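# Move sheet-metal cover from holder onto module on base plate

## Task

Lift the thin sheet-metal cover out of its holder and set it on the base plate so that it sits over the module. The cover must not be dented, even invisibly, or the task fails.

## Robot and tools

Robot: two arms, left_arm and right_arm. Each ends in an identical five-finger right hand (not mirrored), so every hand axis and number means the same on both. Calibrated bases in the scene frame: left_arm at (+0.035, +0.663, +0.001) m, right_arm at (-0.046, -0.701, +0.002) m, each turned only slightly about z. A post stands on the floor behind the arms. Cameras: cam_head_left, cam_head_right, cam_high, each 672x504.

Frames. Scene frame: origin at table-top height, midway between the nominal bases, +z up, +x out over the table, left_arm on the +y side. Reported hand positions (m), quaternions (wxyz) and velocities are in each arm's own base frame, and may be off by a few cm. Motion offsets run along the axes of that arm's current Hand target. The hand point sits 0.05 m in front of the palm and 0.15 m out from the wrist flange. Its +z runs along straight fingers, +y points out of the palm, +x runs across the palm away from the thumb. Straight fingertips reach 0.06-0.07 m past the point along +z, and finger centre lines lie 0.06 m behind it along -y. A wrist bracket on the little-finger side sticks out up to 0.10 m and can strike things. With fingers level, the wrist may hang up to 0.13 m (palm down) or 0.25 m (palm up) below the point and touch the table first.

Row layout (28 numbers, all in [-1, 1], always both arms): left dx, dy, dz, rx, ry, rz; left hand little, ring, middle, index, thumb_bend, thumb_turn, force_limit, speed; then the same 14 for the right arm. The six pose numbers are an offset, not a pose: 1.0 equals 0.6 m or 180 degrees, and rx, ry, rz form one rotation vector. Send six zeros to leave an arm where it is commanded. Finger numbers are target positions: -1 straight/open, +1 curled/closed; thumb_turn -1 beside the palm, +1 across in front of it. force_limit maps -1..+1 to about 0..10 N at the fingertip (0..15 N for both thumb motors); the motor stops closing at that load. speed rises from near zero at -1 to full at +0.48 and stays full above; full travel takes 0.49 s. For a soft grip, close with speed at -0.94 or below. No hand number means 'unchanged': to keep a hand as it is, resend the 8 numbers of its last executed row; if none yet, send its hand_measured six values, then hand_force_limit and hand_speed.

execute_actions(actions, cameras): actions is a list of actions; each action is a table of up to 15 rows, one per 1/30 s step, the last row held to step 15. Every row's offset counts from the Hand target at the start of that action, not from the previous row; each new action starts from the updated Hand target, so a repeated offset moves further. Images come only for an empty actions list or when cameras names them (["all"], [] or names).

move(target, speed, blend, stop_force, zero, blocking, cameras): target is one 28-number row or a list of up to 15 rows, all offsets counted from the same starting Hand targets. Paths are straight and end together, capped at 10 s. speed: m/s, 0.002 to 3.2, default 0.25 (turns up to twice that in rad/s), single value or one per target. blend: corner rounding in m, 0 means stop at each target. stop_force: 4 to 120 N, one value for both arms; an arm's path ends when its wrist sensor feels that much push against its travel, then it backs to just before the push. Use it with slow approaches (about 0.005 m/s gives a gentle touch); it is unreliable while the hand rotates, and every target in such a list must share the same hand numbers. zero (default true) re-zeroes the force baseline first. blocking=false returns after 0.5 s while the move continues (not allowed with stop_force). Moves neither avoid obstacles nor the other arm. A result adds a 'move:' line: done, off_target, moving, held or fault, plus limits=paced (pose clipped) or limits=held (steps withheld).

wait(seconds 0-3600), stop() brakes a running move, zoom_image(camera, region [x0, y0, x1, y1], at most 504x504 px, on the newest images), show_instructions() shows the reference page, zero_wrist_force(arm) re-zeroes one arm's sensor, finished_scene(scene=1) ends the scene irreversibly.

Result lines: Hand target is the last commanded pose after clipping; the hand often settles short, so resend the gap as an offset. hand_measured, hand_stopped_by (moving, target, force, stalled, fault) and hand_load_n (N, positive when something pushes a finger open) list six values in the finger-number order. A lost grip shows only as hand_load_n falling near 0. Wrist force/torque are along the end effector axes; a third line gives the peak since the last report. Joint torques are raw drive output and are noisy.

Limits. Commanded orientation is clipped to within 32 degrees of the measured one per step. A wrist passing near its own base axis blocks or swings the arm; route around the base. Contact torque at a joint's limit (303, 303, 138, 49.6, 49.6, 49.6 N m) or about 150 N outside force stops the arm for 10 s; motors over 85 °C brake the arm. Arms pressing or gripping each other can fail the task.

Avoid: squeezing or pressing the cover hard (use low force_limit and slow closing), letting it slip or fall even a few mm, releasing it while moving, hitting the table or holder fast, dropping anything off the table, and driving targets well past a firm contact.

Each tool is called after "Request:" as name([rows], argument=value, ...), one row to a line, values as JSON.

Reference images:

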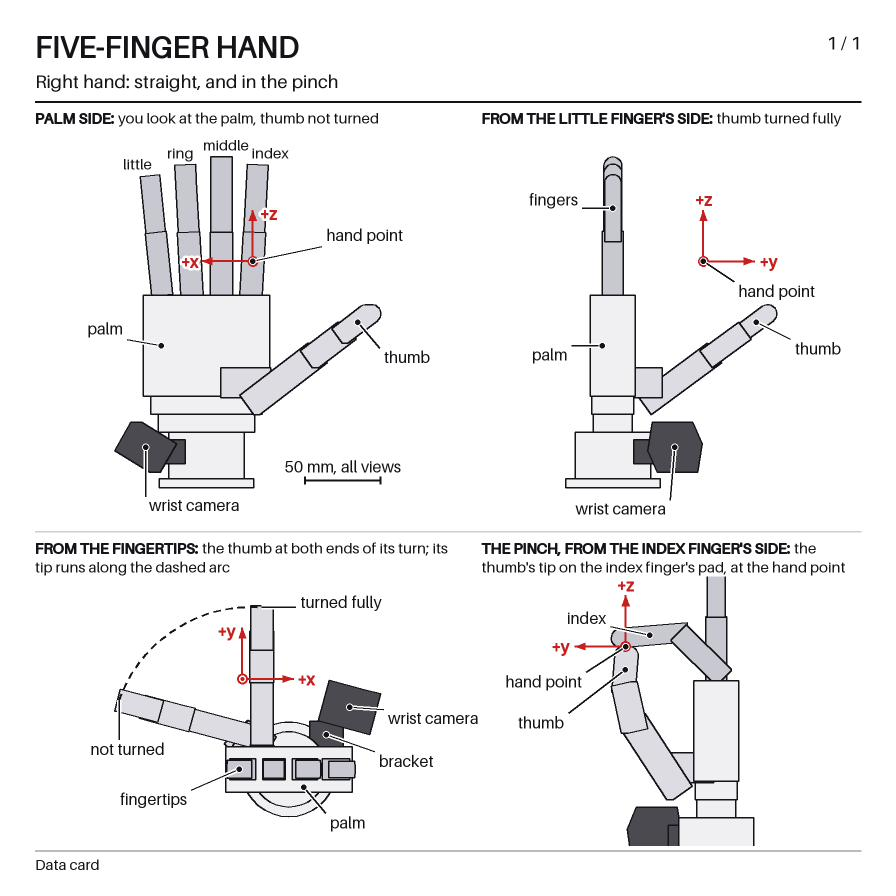

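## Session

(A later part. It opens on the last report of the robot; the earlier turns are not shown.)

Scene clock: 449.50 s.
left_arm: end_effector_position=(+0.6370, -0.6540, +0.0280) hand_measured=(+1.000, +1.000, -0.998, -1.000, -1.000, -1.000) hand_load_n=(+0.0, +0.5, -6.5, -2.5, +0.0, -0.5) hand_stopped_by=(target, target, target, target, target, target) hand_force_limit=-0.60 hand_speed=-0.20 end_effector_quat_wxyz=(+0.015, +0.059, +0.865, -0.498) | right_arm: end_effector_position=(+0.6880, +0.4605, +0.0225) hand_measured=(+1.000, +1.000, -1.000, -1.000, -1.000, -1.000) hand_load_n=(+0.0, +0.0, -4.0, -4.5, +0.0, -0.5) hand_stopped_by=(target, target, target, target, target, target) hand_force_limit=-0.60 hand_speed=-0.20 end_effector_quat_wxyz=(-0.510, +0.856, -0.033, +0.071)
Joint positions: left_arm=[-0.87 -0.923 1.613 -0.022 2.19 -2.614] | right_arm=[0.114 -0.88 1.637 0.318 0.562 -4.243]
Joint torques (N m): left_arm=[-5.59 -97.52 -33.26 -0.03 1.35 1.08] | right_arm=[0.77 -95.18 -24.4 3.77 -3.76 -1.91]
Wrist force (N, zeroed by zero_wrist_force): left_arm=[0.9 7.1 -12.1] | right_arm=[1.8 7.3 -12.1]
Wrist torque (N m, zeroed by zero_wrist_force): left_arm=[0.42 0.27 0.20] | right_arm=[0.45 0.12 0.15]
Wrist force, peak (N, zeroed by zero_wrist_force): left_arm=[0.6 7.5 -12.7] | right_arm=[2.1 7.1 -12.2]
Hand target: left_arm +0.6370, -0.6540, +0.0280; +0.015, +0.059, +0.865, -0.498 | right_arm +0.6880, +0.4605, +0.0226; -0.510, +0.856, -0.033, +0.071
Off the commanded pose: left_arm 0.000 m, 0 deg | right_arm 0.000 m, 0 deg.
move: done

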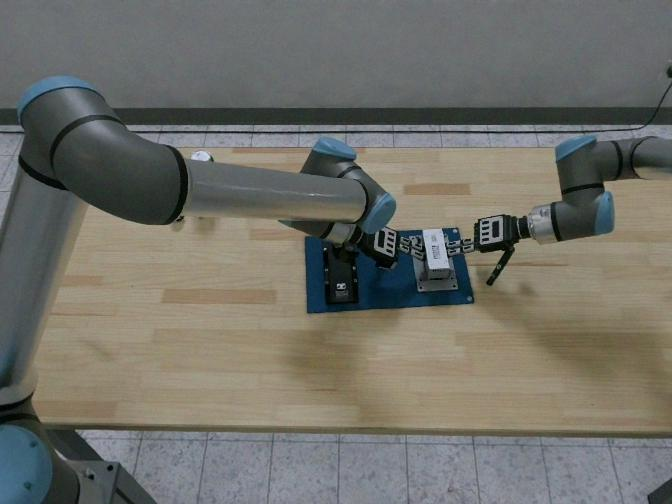

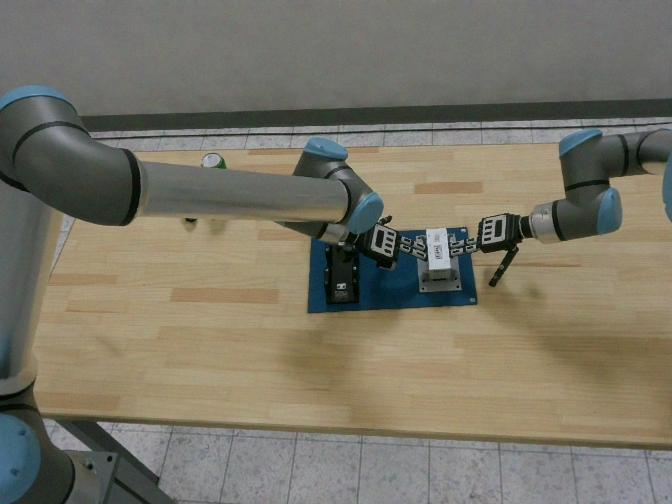

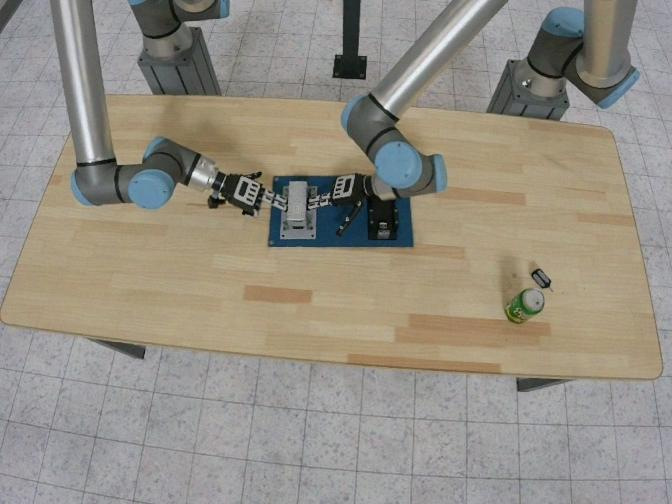

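Request:
move(target=[0.00057,0.00573,0.00336,0,0,0,1,1,-1,-1,-1,-1,-0.6,-0.2,-0.00058,0.00586,0.00312,0,0,0,1,1,-1,-1,-1,-1,-0.6,-0.2], speed=0.005, stop_force=4)

Request:
move(target=[0.00057,0.00573,0.00336,0,0,0,1,1,-1,-1,-1,-1,-0.6,-0.2,-0.00058,0.00586,0.00312,0,0,0,1,1,-1,-1,-1,-1,-0.6,-0.2], speed=0.005, stop_force=4, zero=false, cameras=["all"])

Request:
zoom_image(camera="cam_head_left", region=[420, 245, 465, 290])

Request:
zoom_image(camera="cam_high", region=[277, 200, 322, 245])

Scene clock: 451.43 s.
left_arm: end_effector_position=(+0.6370, -0.6540, +0.0240) hand_measured=(+1.000, +1.000, -0.998, -1.000, -1.000, -1.000) hand_load_n=(+0.0, +0.5, -6.5, -2.5, -0.5, -0.5) hand_stopped_by=(target, target, target, target, target, target) hand_force_limit=-0.60 hand_speed=-0.20 end_effector_quat_wxyz=(+0.015, +0.059, +0.865, -0.498) | right_arm: end_effector_position=(+0.6880, +0.4605, +0.0185) hand_measured=(+1.000, +1.000, -1.000, -1.000, -1.000, -1.000) hand_load_n=(+0.0, +0.0, -3.5, -4.5, +0.0, +0.0) hand_stopped_by=(target, target, target, target, target, target) hand_force_limit=-0.60 hand_speed=-0.20 end_effector_quat_wxyz=(-0.510, +0.856, -0.033, +0.071)
Joint positions: left_arm=[-0.87 -0.919 1.614 -0.027 2.19 -2.614] | right_arm=[0.114 -0.875 1.638 0.313 0.562 -4.243]
Joint torques (N m): left_arm=[-8.67 -96.11 -32.1 -0.1 0.8 0.5] | right_arm=[1.86 -93.6 -23.51 3.88 -5.2 -2.34]
Wrist force (N, zeroed by zero_wrist_force): left_arm=[0.2 8.0 -12.1] | right_arm=[3.1 7.3 -11.6]
Wrist torque (N m, zeroed by zero_wrist_force): left_arm=[0.48 0.31 0.16] | right_arm=[0.43 0.09 0.23]
Wrist force, peak (N, zeroed by zero_wrist_force): left_arm=[0.0 7.9 -12.9] | right_arm=[2.0 7.5 -12.1]
Hand target: left_arm +0.6370, -0.6540, +0.0240; +0.015, +0.059, +0.865, -0.498 | right_arm +0.6880, +0.4605, +0.0186; -0.510, +0.856, -0.033, +0.071
Off the commanded pose: left_arm 0.000 m, 0 deg | right_arm 0.000 m, 0 deg.
move: done

Scene clock: 452.87 s.
left_arm: end_effector_position=(+0.6370, -0.6540, +0.0200) hand_measured=(+1.000, +1.000, -1.000, -1.000, -1.000, -1.000) hand_load_n=(+0.0, +0.5, -4.5, -2.0, +0.0, +0.0) hand_stopped_by=(target, target, target, target, target, target) hand_force_limit=-0.60 hand_speed=-0.20 end_effector_quat_wxyz=(+0.015, +0.059, +0.865, -0.498) | right_arm: end_effector_position=(+0.6880, +0.4605, +0.0145) hand_measured=(+1.000, +1.000, -1.000, -1.000, -1.000, -1.000) hand_load_n=(+0.0, +0.0, -2.5, -2.5, +0.0, +0.0) hand_stopped_by=(target, target, target, target, target, target) hand_force_limit=-0.60 hand_speed=-0.20 end_effector_quat_wxyz=(-0.510, +0.856, -0.033, +0.071)
Joint positions: left_arm=[-0.87 -0.915 1.615 -0.033 2.19 -2.614] | right_arm=[0.114 -0.871 1.639 0.307 0.562 -4.243]
Joint torques (N m): left_arm=[-12.81 -93.42 -31.19 -0.41 0.02 -0.39] | right_arm=[6.17 -90.34 -22.22 3.79 -2.63 -2]
Wrist force (N, zeroed by zero_wrist_force): left_arm=[1.6 5.9 -15.2] | right_arm=[3.8 4.6 -15.3]
Wrist torque (N m, zeroed by zero_wrist_force): left_arm=[0.82 0.43 0.23] | right_arm=[0.74 0.16 0.26]
Wrist force, peak (N, zeroed by zero_wrist_force): left_arm=[1.8 6.2 -15.3] | right_arm=[3.4 5.3 -15.9]
Hand target: left_arm +0.6370, -0.6540, +0.0200; +0.015, +0.059, +0.865, -0.498 | right_arm +0.6880, +0.4605, +0.0146; -0.510, +0.856, -0.033, +0.071
Off the commanded pose: left_arm 0.000 m, 0 deg | right_arm 0.000 m, 0 deg.
move: done

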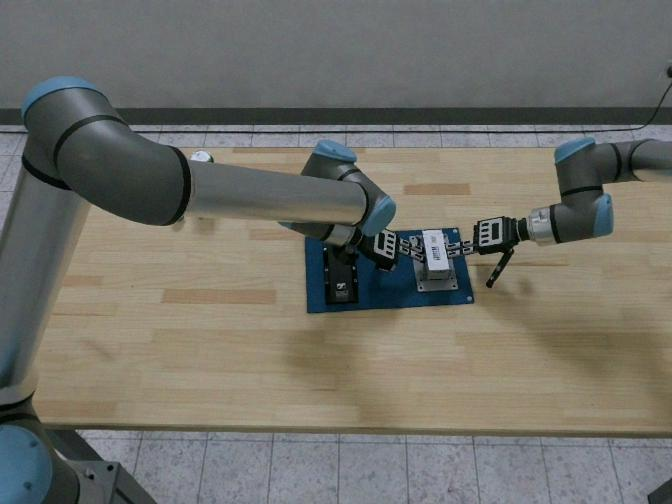

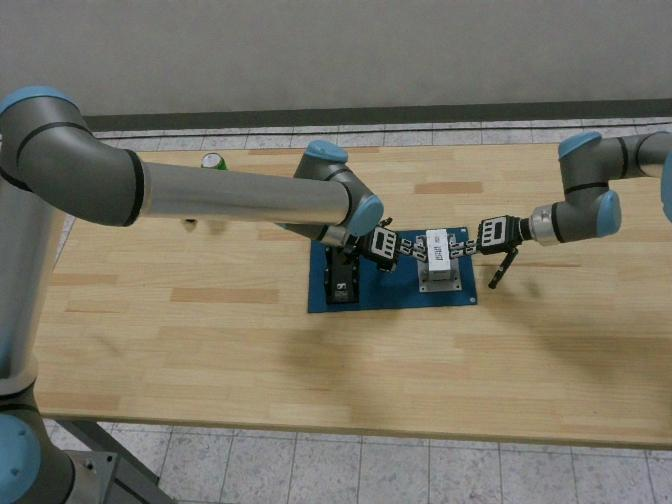

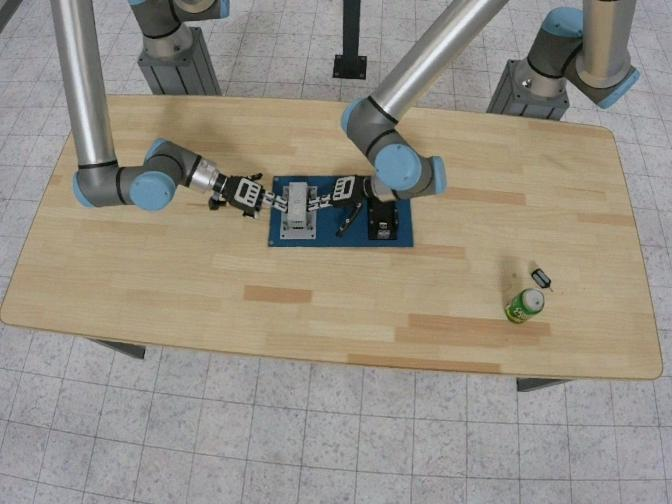

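Scaled by 11.200 from the camera's image (finer frame: 960x720).

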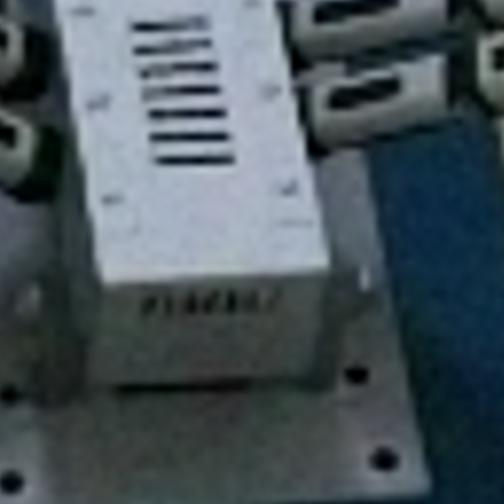

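Scaled by 11.200 from the camera's image (finer frame: 960x720).

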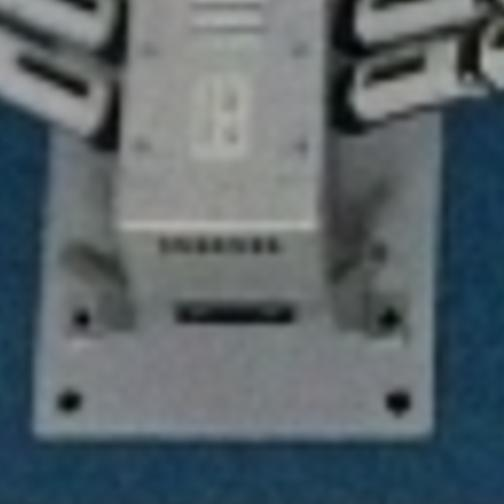

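Request:
zoom_image(camera="cam_head_right", region=[420, 250, 460, 290])

Request:
zoom_image(camera="cam_high", region=[280, 210, 316, 246])

Request:
zoom_image(camera="cam_head_left", region=[420, 250, 460, 290])

Scaled by 12.600 from the camera's image (finer frame: 960x720).

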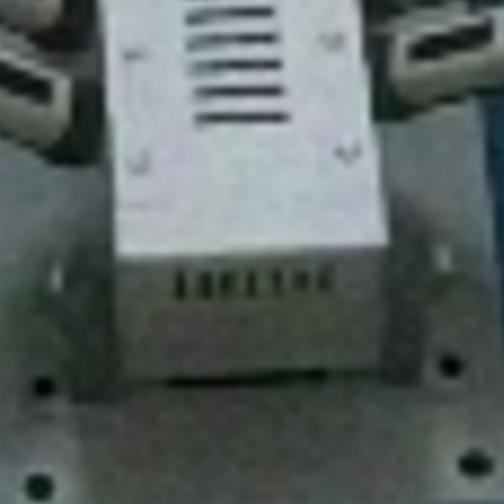

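Scaled by 14.000 from the camera's image (finer frame: 960x720).

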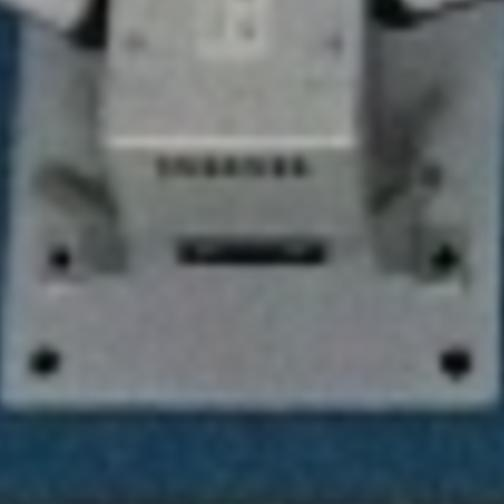

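Scaled by 12.600 from the camera's image (finer frame: 960x720).

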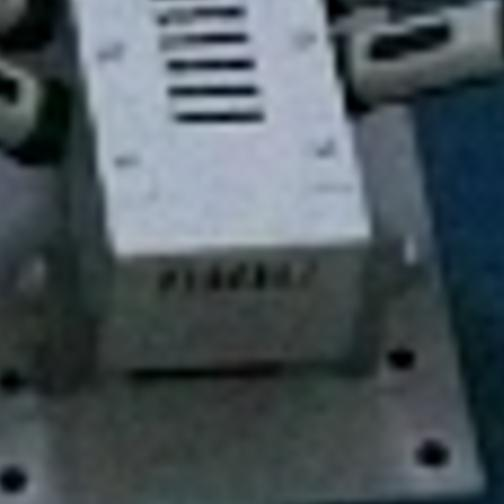

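Request:
move([
  [-0.00028,-0.00287,-0.00168,0,0,0,1,1,-1,-1,-1,-1,-0.6,-0.2,0.00029,-0.00293,-0.00156,0,0,0,1,1,-1,-1,-1,-1,-0.6,-0.2],
  [0.00247,-0.00295,-0.002,-0.0004,-0.00411,-0.0024,1,1,-1,-1,-1,-1,-0.6,-0.2,0.00301,-0.00265,-0.00156,0.00042,-0.0042,-0.00223,1,1,-1,-1,-1,-1,-0.6,-0.2],
], speed=0.01)

Scene clock: 456.73 s.
left_arm: end_effector_position=(+0.6354, -0.6537, +0.0221) hand_measured=(+1.000, +1.000, -1.000, -1.000, -1.000, -1.000) hand_load_n=(+0.0, +0.0, -6.5, -3.0, +0.0, +0.0) hand_stopped_by=(target, target, target, target, target, target) hand_force_limit=-0.60 hand_speed=-0.20 end_effector_quat_wxyz=(+0.019, +0.052, +0.866, -0.498) | right_arm: end_effector_position=(+0.6897, +0.4602, +0.0165) hand_measured=(+1.000, +1.000, -1.000, -1.000, -1.000, -1.000) hand_load_n=(+0.0, +0.0, -3.5, -4.0, +0.0, -0.5) hand_stopped_by=(target, target, target, target, target, target) hand_force_limit=-0.60 hand_speed=-0.20 end_effector_quat_wxyz=(-0.511, +0.857, -0.027, +0.067)
Joint positions: left_arm=[-0.875 -0.924 1.625 -0.043 2.174 -2.629] | right_arm=[0.113 -0.863 1.625 0.337 0.554 -4.271]
Joint torques (N m): left_arm=[-9.2 -88.33 -38.21 -0.38 2.41 1.15] | right_arm=[2.42 -95.56 -25.16 1.24 -3.15 1.67]
Wrist force (N, zeroed by zero_wrist_force): left_arm=[0.0 7.2 -10.8] | right_arm=[2.3 6.3 -11.3]
Wrist torque (N m, zeroed by zero_wrist_force): left_arm=[0.34 0.37 0.23] | right_arm=[0.39 0.10 0.17]
Wrist force, peak (N, zeroed by zero_wrist_force): left_arm=[1.4 5.6 -16.0] | right_arm=[3.5 5.0 -15.6]
Hand target: left_arm +0.6354, -0.6537, +0.0220; +0.019, +0.052, +0.866, -0.498 | right_arm +0.6897, +0.4602, +0.0166; -0.511, +0.857, -0.027, +0.067
Off the commanded pose: left_arm 0.000 m, 0 deg | right_arm 0.000 m, 0 deg.
move: done

Request:
move(target=[0.00042,0.0043,0.00252,0,0,0,1,1,-1,-1,-1,-1,-0.6,-0.2,-0.00044,0.00439,0.00234,0,0,0,1,1,-1,-1,-1,-1,-0.6,-0.2], speed=0.004, stop_force=4)

Scene clock: 459.10 s.
left_arm: end_effector_position=(+0.6354, -0.6537, +0.0197) hand_measured=(+1.000, +1.000, -1.000, -1.000, -1.000, -1.000) hand_load_n=(+0.0, +0.0, -5.0, -2.5, +0.0, +0.0) hand_stopped_by=(target, target, target, target, target, target) hand_force_limit=-0.60 hand_speed=-0.20 end_effector_quat_wxyz=(+0.019, +0.052, +0.866, -0.498) | right_arm: end_effector_position=(+0.6896, +0.4602, +0.0135) hand_measured=(+1.000, +1.000, -1.000, -1.000, -1.000, -1.000) hand_load_n=(+0.0, +0.5, -2.5, -2.5, +0.0, +0.0) hand_stopped_by=(target, target, target, target, target, target) hand_force_limit=-0.60 hand_speed=-0.20 end_effector_quat_wxyz=(-0.511, +0.857, -0.027, +0.067)
Joint positions: left_arm=[-0.875 -0.921 1.626 -0.046 2.175 -2.629] | right_arm=[0.113 -0.86 1.626 0.333 0.554 -4.271]
Joint torques (N m): left_arm=[-2.7 -100.4 -49.35 0.23 2.8 1.69] | right_arm=[16.72 -95.33 -23.34 3.92 -2.64 2.05]
Wrist force (N, zeroed by zero_wrist_force): left_arm=[2.2 5.4 -13.3] | right_arm=[3.2 4.7 -14.5]
Wrist torque (N m, zeroed by zero_wrist_force): left_arm=[0.52 0.21 0.33] | right_arm=[0.74 0.22 0.18]
Wrist force, peak (N, zeroed by zero_wrist_force): left_arm=[0.7 5.2 -15.3] | right_arm=[3.7 4.9 -14.8]
Hand target: left_arm +0.6354, -0.6537, +0.0197; +0.019, +0.052, +0.866, -0.498 (not the last commanded pose) | right_arm +0.6897, +0.4602, +0.0136; -0.511, +0.857, -0.027, +0.067
Off the commanded pose: left_arm 0.001 m, 0 deg | right_arm 0.000 m, 0 deg.
move: contact (left_arm)

Request:
move([
  [-0.00042,-0.0043,-0.00252,0,0,0,1,1,-1,-1,-1,-1,-0.6,-0.2,0.00044,-0.00439,-0.00234,0,0,0,1,1,-1,-1,-1,-1,-0.6,-0.2],
  [-0.00056,-0.00573,-0.00336,0,0,0,1,1,-1,-1,-1,-1,-0.6,-0.2,0.00029,-0.00293,-0.00156,0,0,0,1,1,-1,-1,-1,-1,-0.6,-0.2],
], speed=0.01, cameras=["all"])

Request:
zoom_image(camera="cam_head_left", region=[420, 250, 460, 290])

Request:
zoom_image(camera="cam_head_right", region=[420, 250, 460, 290])

Request:
zoom_image(camera="cam_high", region=[280, 210, 316, 246])

Scene clock: 461.43 s.
left_arm: end_effector_position=(+0.6354, -0.6537, +0.0238) hand_measured=(+1.000, +1.000, -1.000, -1.000, -1.000, -1.000) hand_load_n=(+0.0, +0.0, -7.0, -2.5, +0.0, -0.5) hand_stopped_by=(target, target, target, target, target, target) hand_force_limit=-0.60 hand_speed=-0.20 end_effector_quat_wxyz=(+0.019, +0.052, +0.866, -0.498) | right_arm: end_effector_position=(+0.6897, +0.4602, +0.0156) hand_measured=(+1.000, +1.000, -1.000, -1.000, -1.000, -1.000) hand_load_n=(+0.0, +0.0, -3.5, -3.5, +0.0, +0.0) hand_stopped_by=(target, target, target, target, target, target) hand_force_limit=-0.60 hand_speed=-0.20 end_effector_quat_wxyz=(-0.511, +0.857, -0.027, +0.067)
Joint positions: left_arm=[-0.875 -0.925 1.624 -0.04 2.175 -2.629] | right_arm=[0.113 -0.863 1.626 0.335 0.554 -4.271]
Joint torques (N m): left_arm=[-5.67 -89.43 -47.15 -0.99 2.61 1.25] | right_arm=[16.76 -82.75 -21.29 1.91 -3.77 1.85]
Wrist force (N, zeroed by zero_wrist_force): left_arm=[0.6 7.1 -9.5] | right_arm=[1.4 7.1 -11.8]
Wrist torque (N m, zeroed by zero_wrist_force): left_arm=[0.27 0.19 0.28] | right_arm=[0.45 0.07 0.08]
Wrist force, peak (N, zeroed by zero_wrist_force): left_arm=[1.9 5.8 -14.0] | right_arm=[3.3 4.8 -14.7]
Hand target: left_arm +0.6354, -0.6537, +0.0237; +0.019, +0.052, +0.866, -0.498 | right_arm +0.6897, +0.4602, +0.0156; -0.511, +0.857, -0.027, +0.067
Off the commanded pose: left_arm 0.000 m, 0 deg | right_arm 0.000 m, 0 deg.
move: done

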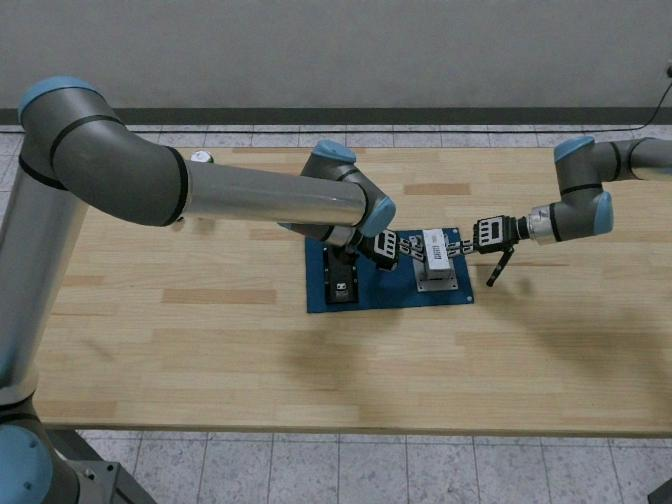

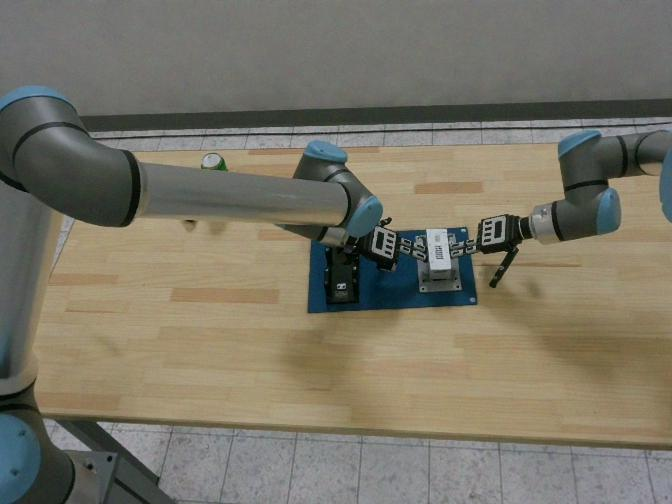

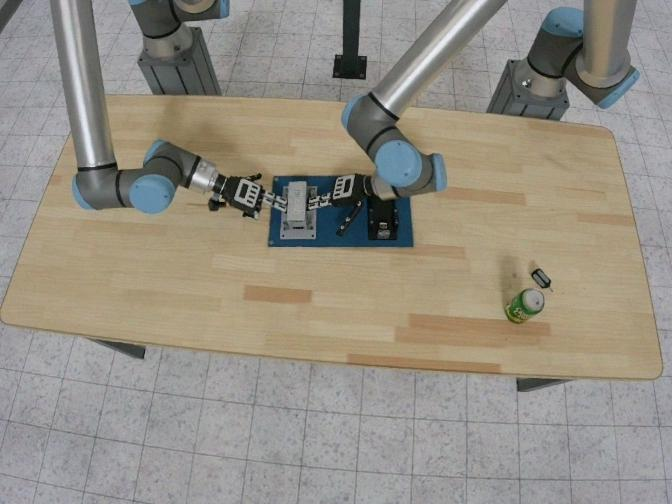

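Scaled by 12.600 from the camera's image (finer frame: 960x720).

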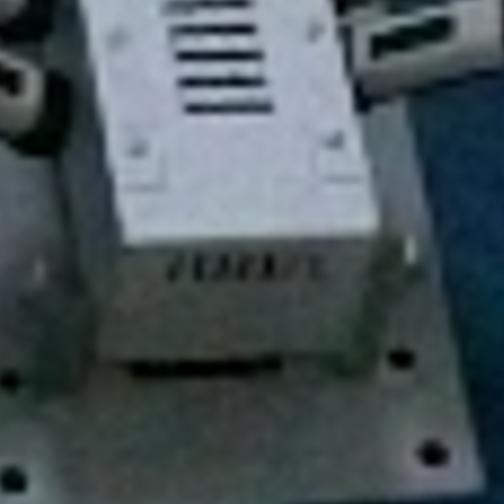

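Scaled by 12.600 from the camera's image (finer frame: 960x720).

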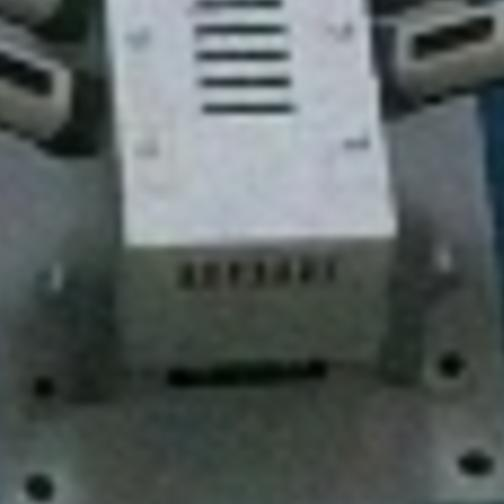

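Scaled by 14.000 from the camera's image (finer frame: 960x720).

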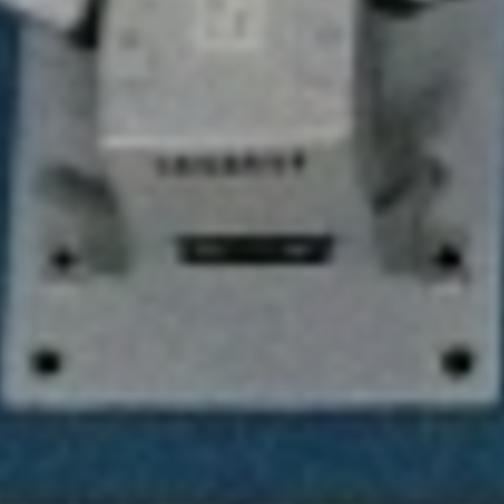

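Request:
move(target=[0.00006,-0.00017,-0.00077,0,0,0,1,1,-1,-1,-1,-1,-0.6,-0.2,-0.00007,-0.00005,0.00077,0,0,0,1,1,-1,-1,-1,-1,-0.6,-0.2], speed=0.005)

Scene clock: 462.87 s.
left_arm: end_effector_position=(+0.6354, -0.6534, +0.0240) hand_measured=(+1.000, +1.000, -1.000, -1.000, -1.000, -1.000) hand_load_n=(+0.0, +0.0, -7.5, -2.0, -0.5, +0.0) hand_stopped_by=(target, target, target, target, target, target) hand_force_limit=-0.60 hand_speed=-0.20 end_effector_quat_wxyz=(+0.019, +0.052, +0.866, -0.498) | right_arm: end_effector_position=(+0.6896, +0.4606, +0.0153) hand_measured=(+1.000, +1.000, -1.000, -1.000, -1.000, -1.000) hand_load_n=(+0.0, +0.0, -4.0, -4.0, +0.0, +0.0) hand_stopped_by=(target, target, target, target, target, target) hand_force_limit=-0.60 hand_speed=-0.20 end_effector_quat_wxyz=(-0.511, +0.857, -0.027, +0.067)
Joint positions: left_arm=[-0.875 -0.926 1.625 -0.04 2.175 -2.629] | right_arm=[0.113 -0.862 1.625 0.334 0.555 -4.27]
Joint torques (N m): left_arm=[9.64 -102.29 -28.78 0.55 3.38 2.45] | right_arm=[8.93 -81.45 -38.59 2.21 -1.2 -0.94]
Wrist force (N, zeroed by zero_wrist_force): left_arm=[0.9 6.5 -10.3] | right_arm=[1.7 7.4 -12.0]
Wrist torque (N m, zeroed by zero_wrist_force): left_arm=[0.23 0.23 0.28] | right_arm=[0.45 0.05 -0.05]
Wrist force, peak (N, zeroed by zero_wrist_force): left_arm=[1.0 7.2 -10.9] | right_arm=[1.8 7.4 -12.3]
Hand target: left_arm +0.6354, -0.6534, +0.0240; +0.019, +0.052, +0.866, -0.498 | right_arm +0.6897, +0.4606, +0.0154; -0.511, +0.857, -0.027, +0.067
Off the commanded pose: left_arm 0.000 m, 0 deg | right_arm 0.000 m, 0 deg.
move: done

Request:
move(target=[-0.00016,-0.00083,0.00144,0,0,0,1,1,-1,-1,-1,-1,-0.6,-0.2,0.00016,0.0008,-0.00146,0,0,0,1,1,-1,-1,-1,-1,-0.6,-0.2], speed=0.005)

Scene clock: 463.97 s.
left_arm: end_effector_position=(+0.6354, -0.6543, +0.0241) hand_measured=(+1.000, +1.000, -1.000, -1.000, -1.000, -1.000) hand_load_n=(+0.0, +0.0, -7.0, -1.5, +0.0, +0.0) hand_stopped_by=(target, target, target, target, target, target) hand_force_limit=-0.60 hand_speed=-0.20 end_effector_quat_wxyz=(+0.019, +0.052, +0.866, -0.498) | right_arm: end_effector_position=(+0.6897, +0.4596, +0.0153) hand_measured=(+1.000, +1.000, -1.000, -1.000, -1.000, -1.000) hand_load_n=(+0.0, +0.0, -3.5, -4.0, +0.0, -0.5) hand_stopped_by=(target, target, target, target, target, target) hand_force_limit=-0.60 hand_speed=-0.20 end_effector_quat_wxyz=(-0.511, +0.857, -0.027, +0.067)
Joint positions: left_arm=[-0.876 -0.925 1.624 -0.04 2.174 -2.629] | right_arm=[0.112 -0.862 1.626 0.336 0.554 -4.272]
Joint torques (N m): left_arm=[-20.38 -78.26 -48.1 0.03 -0.98 -3.46] | right_arm=[10.51 -102.01 -21.1 4.07 -5.16 0.54]
Wrist force (N, zeroed by zero_wrist_force): left_arm=[1.4 6.0 -11.2] | right_arm=[2.1 7.3 -10.0]
Wrist torque (N m, zeroed by zero_wrist_force): left_arm=[0.33 0.33 0.32] | right_arm=[0.35 0.11 0.17]
Wrist force, peak (N, zeroed by zero_wrist_force): left_arm=[1.5 6.3 -11.8] | right_arm=[1.8 7.4 -12.4]
Hand target: left_arm +0.6354, -0.6544, +0.0240; +0.019, +0.052, +0.866, -0.498 | right_arm +0.6897, +0.4596, +0.0154; -0.511, +0.857, -0.027, +0.067
Off the commanded pose: left_arm 0.000 m, 0 deg | right_arm 0.000 m, 0 deg.
move: done

Request:
move(target=[0.00042,0.0043,0.00253,0,0,0,1,1,-1,-1,-1,-1,-0.6,-0.2,-0.00044,0.0044,0.00235,0,0,0,1,1,-1,-1,-1,-1,-0.6,-0.2], speed=0.004, stop_force=4)

Scene clock: 465.47 s.
left_arm: end_effector_position=(+0.6354, -0.6544, +0.0210) hand_measured=(+1.000, +1.000, -1.000, -1.000, -1.000, -1.000) hand_load_n=(+0.5, +0.0, -7.0, -2.0, +0.0, +0.0) hand_stopped_by=(target, target, target, target, target, target) hand_force_limit=-0.60 hand_speed=-0.20 end_effector_quat_wxyz=(+0.019, +0.052, +0.866, -0.498) | right_arm: end_effector_position=(+0.6897, +0.4596, +0.0123) hand_measured=(+1.000, +1.000, -1.000, -1.000, -1.000, -1.000) hand_load_n=(+0.0, +0.0, -2.0, -2.0, +0.0, +0.0) hand_stopped_by=(target, target, target, target, target, target) hand_force_limit=-0.60 hand_speed=-0.20 end_effector_quat_wxyz=(-0.511, +0.857, -0.027, +0.067)
Joint positions: left_arm=[-0.876 -0.922 1.625 -0.044 2.174 -2.629] | right_arm=[0.112 -0.859 1.627 0.332 0.554 -4.272]
Joint torques (N m): left_arm=[-21.22 -89.16 -31.16 -0.83 -0.51 -3.06] | right_arm=[17.09 -85.27 -20.38 3.68 -3.13 1.42]
Wrist force (N, zeroed by zero_wrist_force): left_arm=[1.7 5.8 -15.5] | right_arm=[2.9 4.3 -10.9]
Wrist torque (N m, zeroed by zero_wrist_force): left_arm=[0.53 0.32 0.31] | right_arm=[0.56 0.11 0.21]
Wrist force, peak (N, zeroed by zero_wrist_force): left_arm=[1.7 6.3 -15.6] | right_arm=[1.7 5.3 -12.7]
Hand target: left_arm +0.6354, -0.6544, +0.0210; +0.019, +0.052, +0.866, -0.498 | right_arm +0.6897, +0.4596, +0.0124; -0.511, +0.857, -0.027, +0.067
Off the commanded pose: left_arm 0.000 m, 0 deg | right_arm 0.000 m, 0 deg.
move: done

Request:
execute_actions(actions=[], cameras=["all"])

Request:
zoom_image(camera="cam_head_left", region=[412, 258, 462, 298])

Request:
zoom_image(camera="cam_head_right", region=[412, 258, 462, 298])

Request:
zoom_image(camera="cam_high", region=[276, 205, 322, 241])

Scene clock: 467.53 s.
left_arm: end_effector_position=(+0.6354, -0.6544, +0.0210) hand_measured=(+1.000, +1.000, -1.000, -1.000, -1.000, -1.000) hand_load_n=(+0.0, +0.0, -6.5, -2.0, +0.0, +0.0) hand_stopped_by=(target, target, target, target, target, target) hand_force_limit=-0.60 hand_speed=-0.20 end_effector_quat_wxyz=(+0.019, +0.052, +0.866, -0.498) | right_arm: end_effector_position=(+0.6897, +0.4596, +0.0124) hand_measured=(+1.000, +1.000, -1.000, -1.000, -1.000, -1.000) hand_load_n=(+0.0, +0.0, -2.0, -2.0, +0.0, +0.0) hand_stopped_by=(target, target, target, target, target, target) hand_force_limit=-0.60 hand_speed=-0.20 end_effector_quat_wxyz=(-0.511, +0.857, -0.027, +0.067)
Joint positions: left_arm=[-0.876 -0.922 1.625 -0.044 2.174 -2.629] | right_arm=[0.112 -0.859 1.627 0.332 0.554 -4.272]
Joint velocities: within noise
Joint torques (N m): left_arm=[-21.77 -100.07 -42.07 -0.71 0.51 -3.22] | right_arm=[16.26 -100.74 -20.73 4.08 -1.13 1.4]
Motor temperatures (°C): left_arm=[30 27 34 39 36 40] | right_arm=[33 27 38 32 37 29]
Wrist force (N, zeroed by zero_wrist_force): left_arm=[2.2 6.1 -15.4] | right_arm=[2.7 4.1 -11.1]
Wrist torque (N m, zeroed by zero_wrist_force): left_arm=[0.58 0.24 0.35] | right_arm=[0.55 0.14 0.19]
Wrist force, peak (N, zeroed by zero_wrist_force): left_arm=[1.7 6.4 -15.7] | right_arm=[2.6 4.3 -11.4]
Hand target: left_arm +0.6354, -0.6544, +0.0210; +0.019, +0.052, +0.866, -0.498 | right_arm +0.6897, +0.4596, +0.0124; -0.511, +0.857, -0.027, +0.067
Off the commanded pose: left_arm 0.000 m, 0 deg | right_arm 0.000 m, 0 deg.

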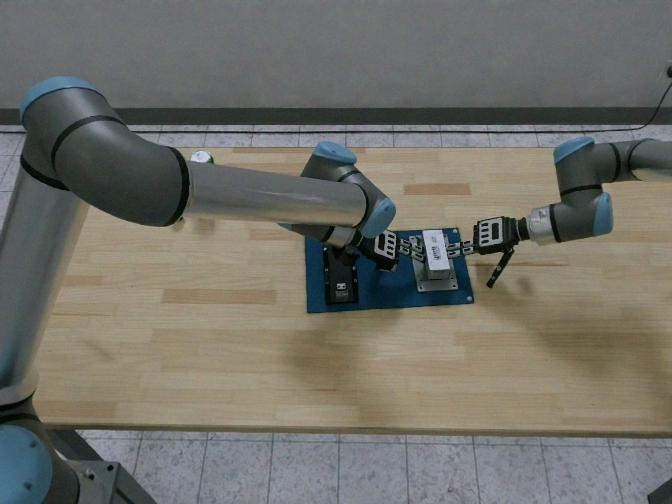

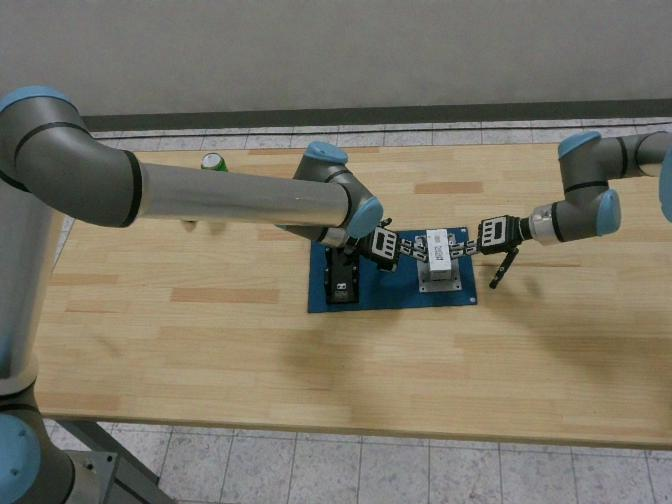

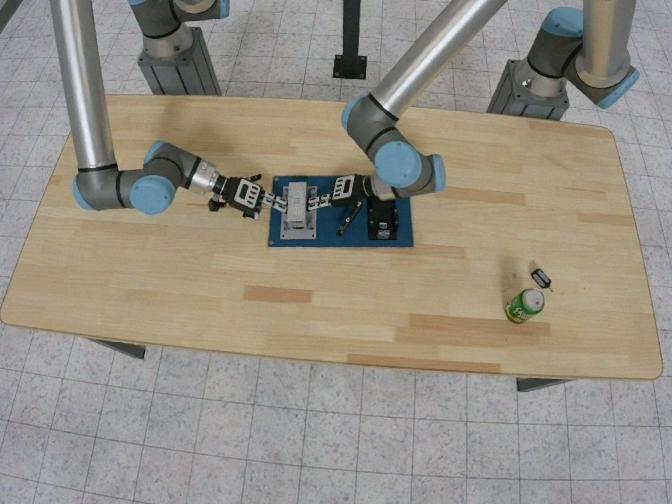

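Scaled by 10.080 from the camera's image (finer frame: 960x720).

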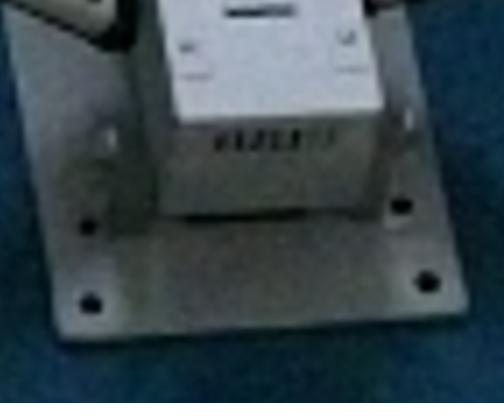

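Scaled by 10.080 from the camera's image (finer frame: 960x720).

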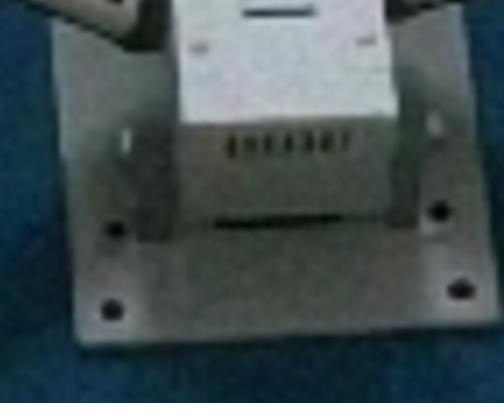

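Scaled by 10.957 from the camera's image (finer frame: 960x720).

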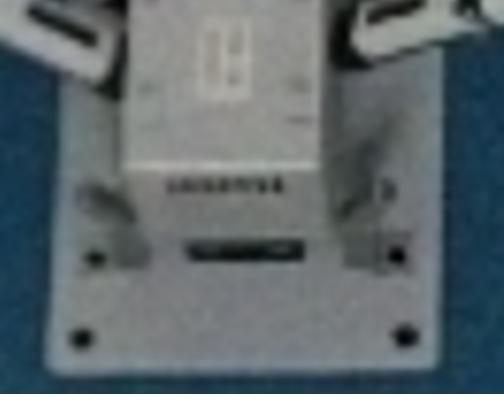

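Request:
zoom_image(camera="cam_high", region=[276, 175, 322, 241])

Request:
zoom_image(camera="cam_head_left", region=[405, 220, 465, 296])

Request:
zoom_image(camera="cam_head_right", region=[405, 220, 465, 296])

Scaled by 7.636 from the camera's image (finer frame: 960x720).

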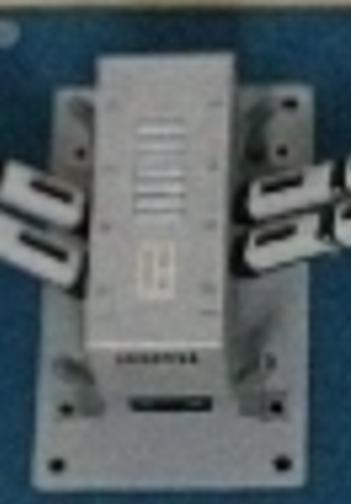

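Scaled by 6.632 from the camera's image (finer frame: 960x720).

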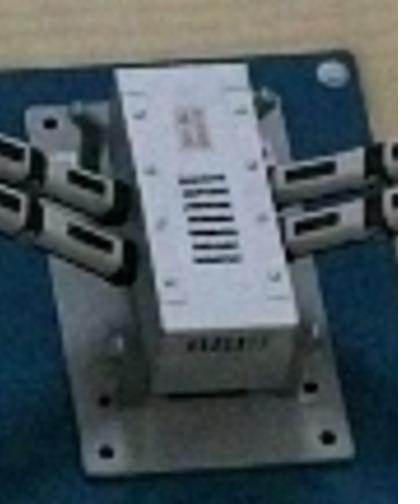

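Scaled by 6.632 from the camera's image (finer frame: 960x720).

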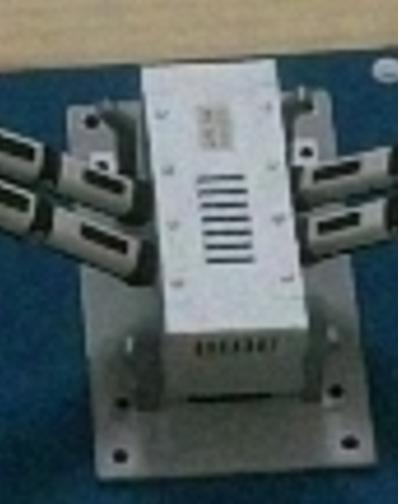

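Request:
move(target=[0.00011,-0.00061,-0.00227,0,0,0,1,1,-1,-1,-1,-1,-0.6,-0.2,0.0003,-0.00115,-0.00135,0,0,0,1,1,-1,-1,-1,-1,-0.6,-0.2], speed=0.005)

Scene clock: 472.90 s.
left_arm: end_effector_position=(+0.6353, -0.6535, +0.0221) hand_measured=(+1.000, +1.000, -1.000, -1.000, -1.000, -1.000) hand_load_n=(+0.0, +0.0, -5.5, -1.0, +0.0, -0.5) hand_stopped_by=(target, target, target, target, target, target) hand_force_limit=-0.60 hand_speed=-0.20 end_effector_quat_wxyz=(+0.019, +0.052, +0.866, -0.498) | right_arm: end_effector_position=(+0.6896, +0.4592, +0.0134) hand_measured=(+1.000, +1.000, -1.000, -1.000, -1.000, -1.000) hand_load_n=(+0.0, +0.0, -2.5, -2.5, +0.0, +0.0) hand_stopped_by=(target, target, target, target, target, target) hand_force_limit=-0.60 hand_speed=-0.20 end_effector_quat_wxyz=(-0.511, +0.857, -0.027, +0.067)
Joint positions: left_arm=[-0.875 -0.924 1.626 -0.043 2.175 -2.629] | right_arm=[0.111 -0.86 1.627 0.334 0.554 -4.273]
Joint torques (N m): left_arm=[9.92 -91.59 -26.55 1.05 3.05 2.48] | right_arm=[-1.61 -103.57 -28.95 4.38 -4.97 -1.93]
Wrist force (N, zeroed by zero_wrist_force): left_arm=[0.8 4.4 -8.1] | right_arm=[1.6 5.1 -7.1]
Wrist torque (N m, zeroed by zero_wrist_force): left_arm=[0.26 0.15 0.20] | right_arm=[0.27 0.11 0.13]
Wrist force, peak (N, zeroed by zero_wrist_force): left_arm=[2.0 6.0 -15.9] | right_arm=[2.8 4.4 -11.5]
Hand target: left_arm +0.6353, -0.6534, +0.0220; +0.019, +0.052, +0.866, -0.498 | right_arm +0.6897, +0.4592, +0.0134; -0.511, +0.857, -0.027, +0.067
Off the commanded pose: left_arm 0.000 m, 0 deg | right_arm 0.000 m, 0 deg.
move: done

Request:
move(target=[0.00035,0.00359,0.00211,0,0,0,1,1,-1,-1,-1,-1,-0.6,-0.2,-0.00036,0.00366,0.00196,0,0,0,1,1,-1,-1,-1,-1,-0.6,-0.2], speed=0.003, stop_force=4)

Scene clock: 474.70 s.
left_arm: end_effector_position=(+0.6353, -0.6534, +0.0195) hand_measured=(+1.000, +1.000, -1.000, -1.000, -1.000, -1.000) hand_load_n=(+0.0, +0.0, -3.5, +0.0, +0.0, -0.5) hand_stopped_by=(target, target, target, target, target, target) hand_force_limit=-0.60 hand_speed=-0.20 end_effector_quat_wxyz=(+0.019, +0.052, +0.866, -0.498) | right_arm: end_effector_position=(+0.6897, +0.4592, +0.0108) hand_measured=(+1.000, +1.000, -1.000, -1.000, -1.000, -1.000) hand_load_n=(+0.0, +0.0, -2.5, -2.5, +0.0, +0.0) hand_stopped_by=(target, target, target, target, target, target) hand_force_limit=-0.60 hand_speed=-0.20 end_effector_quat_wxyz=(-0.511, +0.857, -0.027, +0.067)
Joint positions: left_arm=[-0.875 -0.921 1.627 -0.047 2.175 -2.629] | right_arm=[0.111 -0.857 1.627 0.33 0.554 -4.273]
Joint torques (N m): left_arm=[9.12 -82.63 -26.14 0.31 0.75 2.32] | right_arm=[-1.35 -82.97 -20.91 2.87 -3.66 0.83]
Wrist force (N, zeroed by zero_wrist_force): left_arm=[0.8 2.8 -10.1] | right_arm=[1.3 4.5 -9.4]
Wrist torque (N m, zeroed by zero_wrist_force): left_arm=[0.51 0.25 0.16] | right_arm=[0.45 0.05 0.11]
Wrist force, peak (N, zeroed by zero_wrist_force): left_arm=[0.5 2.9 -10.5] | right_arm=[1.3 4.6 -9.5]
Hand target: left_arm +0.6353, -0.6534, +0.0195; +0.019, +0.052, +0.866, -0.498 | right_arm +0.6897, +0.4592, +0.0109; -0.511, +0.857, -0.027, +0.067
Off the commanded pose: left_arm 0.000 m, 0 deg | right_arm 0.000 m, 0 deg.
move: done

Request:
execute_actions(actions=[], cameras=["all"])

Request:
zoom_image(camera="cam_high", region=[276, 175, 322, 241])

Request:
zoom_image(camera="cam_head_right", region=[405, 220, 465, 296])

Request:
zoom_image(camera="cam_head_left", region=[405, 220, 465, 296])

Scene clock: 475.03 s.
left_arm: end_effector_position=(+0.6353, -0.6534, +0.0195) hand_measured=(+1.000, +1.000, -1.000, -1.000, -1.000, -1.000) hand_load_n=(+0.0, +0.0, -3.0, -0.5, +0.0, -0.5) hand_stopped_by=(target, target, target, target, target, target) hand_force_limit=-0.60 hand_speed=-0.20 end_effector_quat_wxyz=(+0.019, +0.052, +0.866, -0.498) | right_arm: end_effector_position=(+0.6897, +0.4592, +0.0108) hand_measured=(+1.000, +1.000, -1.000, -1.000, -1.000, -1.000) hand_load_n=(+0.0, +0.0, -2.5, -2.5, +0.0, +0.0) hand_stopped_by=(target, target, target, target, target, target) hand_force_limit=-0.60 hand_speed=-0.20 end_effector_quat_wxyz=(-0.511, +0.857, -0.027, +0.067)
Joint positions: left_arm=[-0.875 -0.921 1.627 -0.047 2.175 -2.629] | right_arm=[0.111 -0.857 1.627 0.33 0.554 -4.273]
Joint velocities: within noise
Joint torques (N m): left_arm=[7.37 -85.97 -26.12 0.91 0.59 2.33] | right_arm=[-0.26 -88.29 -21.3 3.42 -3.36 1.14]
Motor temperatures (°C): left_arm=[30 27 34 39 35 40] | right_arm=[33 27 38 32 36 29]
Wrist force (N, zeroed by zero_wrist_force): left_arm=[0.5 2.3 -10.1] | right_arm=[1.3 4.3 -9.2]
Wrist torque (N m, zeroed by zero_wrist_force): left_arm=[0.43 0.28 0.14] | right_arm=[0.41 0.05 0.10]
Wrist force, peak (N, zeroed by zero_wrist_force): left_arm=[0.9 3.2 -10.1] | right_arm=[1.3 4.6 -9.5]
Hand target: left_arm +0.6353, -0.6534, +0.0195; +0.019, +0.052, +0.866, -0.498 | right_arm +0.6897, +0.4592, +0.0109; -0.511, +0.857, -0.027, +0.067
Off the commanded pose: left_arm 0.000 m, 0 deg | right_arm 0.000 m, 0 deg.

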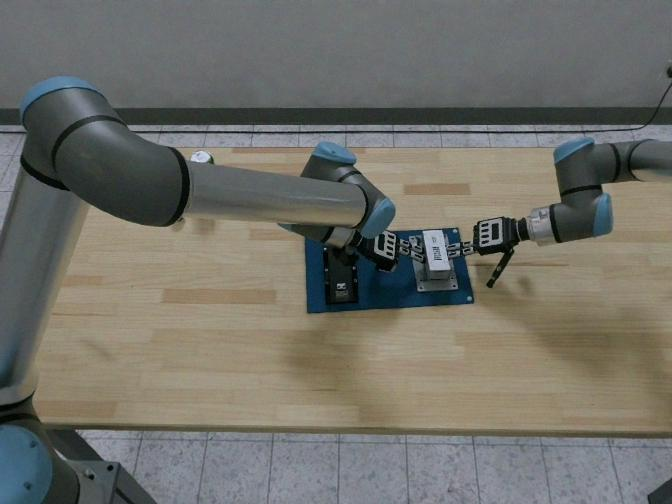

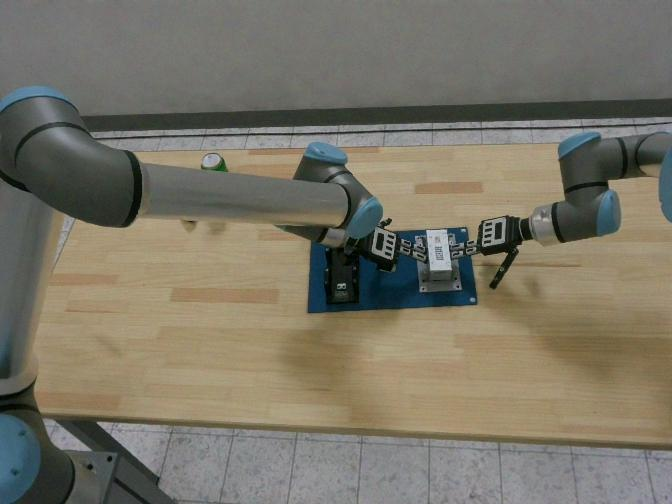

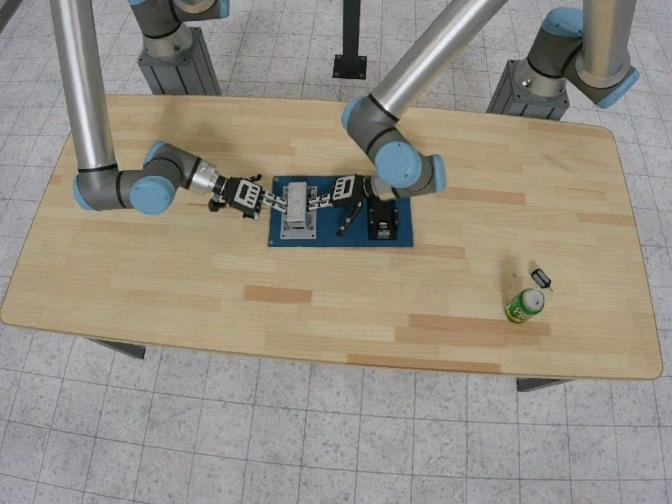

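Scaled by 7.636 from the camera's image (finer frame: 960x720).

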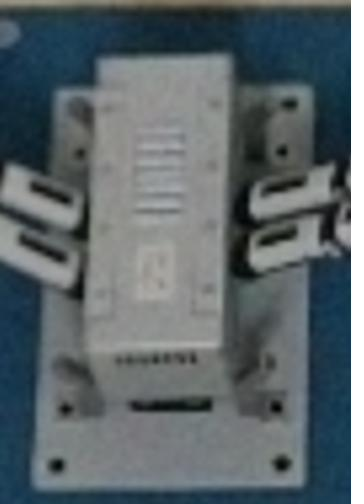

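Scaled by 6.632 from the camera's image (finer frame: 960x720).

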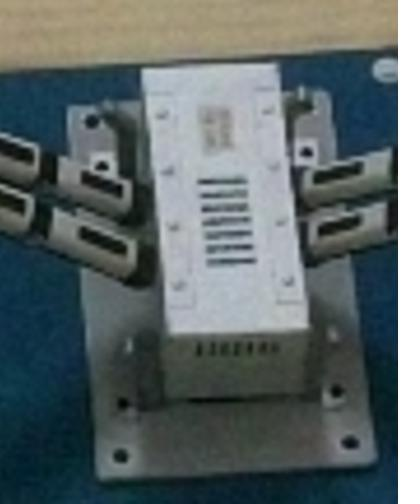

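Scaled by 6.632 from the camera's image (finer frame: 960x720).

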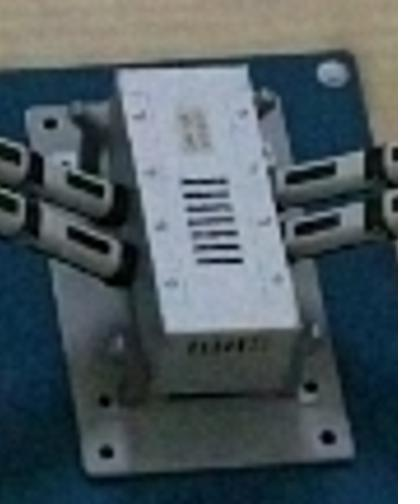

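Request:
move([
  [-0.00042,-0.0043,-0.00253,0,0,0,1,1,-1,-1,-1,-1,-0.6,-0.2,0.00044,-0.0044,-0.00235,0,0,0,1,1,-1,-1,-1,-1,-0.6,-0.2],
  [-0.00456,-0.0038,-0.0027,0,0,0,1,1,-1,-1,-1,-1,-0.6,-0.2,0.00457,-0.00426,-0.00184,0,0,0,1,1,-1,-1,-1,-1,-0.6,-0.2],
], speed=0.01)

Request:
move(target=[0.00078,0.00789,0.00463,0,0,0,1,1,-1,-1,-1,-1,-0.6,-0.2,-0.0008,0.00806,0.00431,0,0,0,1,1,-1,-1,-1,-1,-0.6,-0.2], speed=0.003, stop_force=3.5)

Scene clock: 481.43 s.
left_arm: end_effector_position=(+0.6379, -0.6533, +0.0226) hand_measured=(+1.000, +1.000, -1.000, -1.000, -1.000, -1.000) hand_load_n=(+0.0, +0.0, -5.0, -1.0, +0.0, +0.0) hand_stopped_by=(target, target, target, target, target, target) hand_force_limit=-0.60 hand_speed=-0.20 end_effector_quat_wxyz=(+0.019, +0.052, +0.866, -0.498) | right_arm: end_effector_position=(+0.6923, +0.4592, +0.0139) hand_measured=(+1.000, +1.000, -1.000, -1.000, -1.000, -1.000) hand_load_n=(+0.0, +0.0, -2.0, -2.5, +0.0, +0.0) hand_stopped_by=(target, target, target, target, target, target) hand_force_limit=-0.60 hand_speed=-0.20 end_effector_quat_wxyz=(-0.511, +0.857, -0.027, +0.067)
Joint positions: left_arm=[-0.872 -0.922 1.62 -0.039 2.177 -2.627] | right_arm=[0.111 -0.858 1.621 0.338 0.554 -4.274]
Joint torques (N m): left_arm=[-4.27 -89.27 -34.95 -0.93 1.76 1.22] | right_arm=[-3.66 -87.44 -23.86 3.25 -4.6 -2.21]
Wrist force (N, zeroed by zero_wrist_force): left_arm=[1.5 4.7 -8.5] | right_arm=[1.1 4.7 -5.9]
Wrist torque (N m, zeroed by zero_wrist_force): left_arm=[0.32 0.15 0.09] | right_arm=[0.20 0.00 0.09]
Wrist force, peak (N, zeroed by zero_wrist_force): left_arm=[0.9 2.4 -10.4] | right_arm=[1.2 4.5 -9.7]
Hand target: left_arm +0.6378, -0.6533, +0.0225; +0.019, +0.052, +0.866, -0.498 | right_arm +0.6922, +0.4592, +0.0139; -0.511, +0.857, -0.027, +0.067
Off the commanded pose: left_arm 0.000 m, 0 deg | right_arm 0.000 m, 0 deg.
move: done

stop_force must be a number from 4 to 120 (N); nothing of the call was run


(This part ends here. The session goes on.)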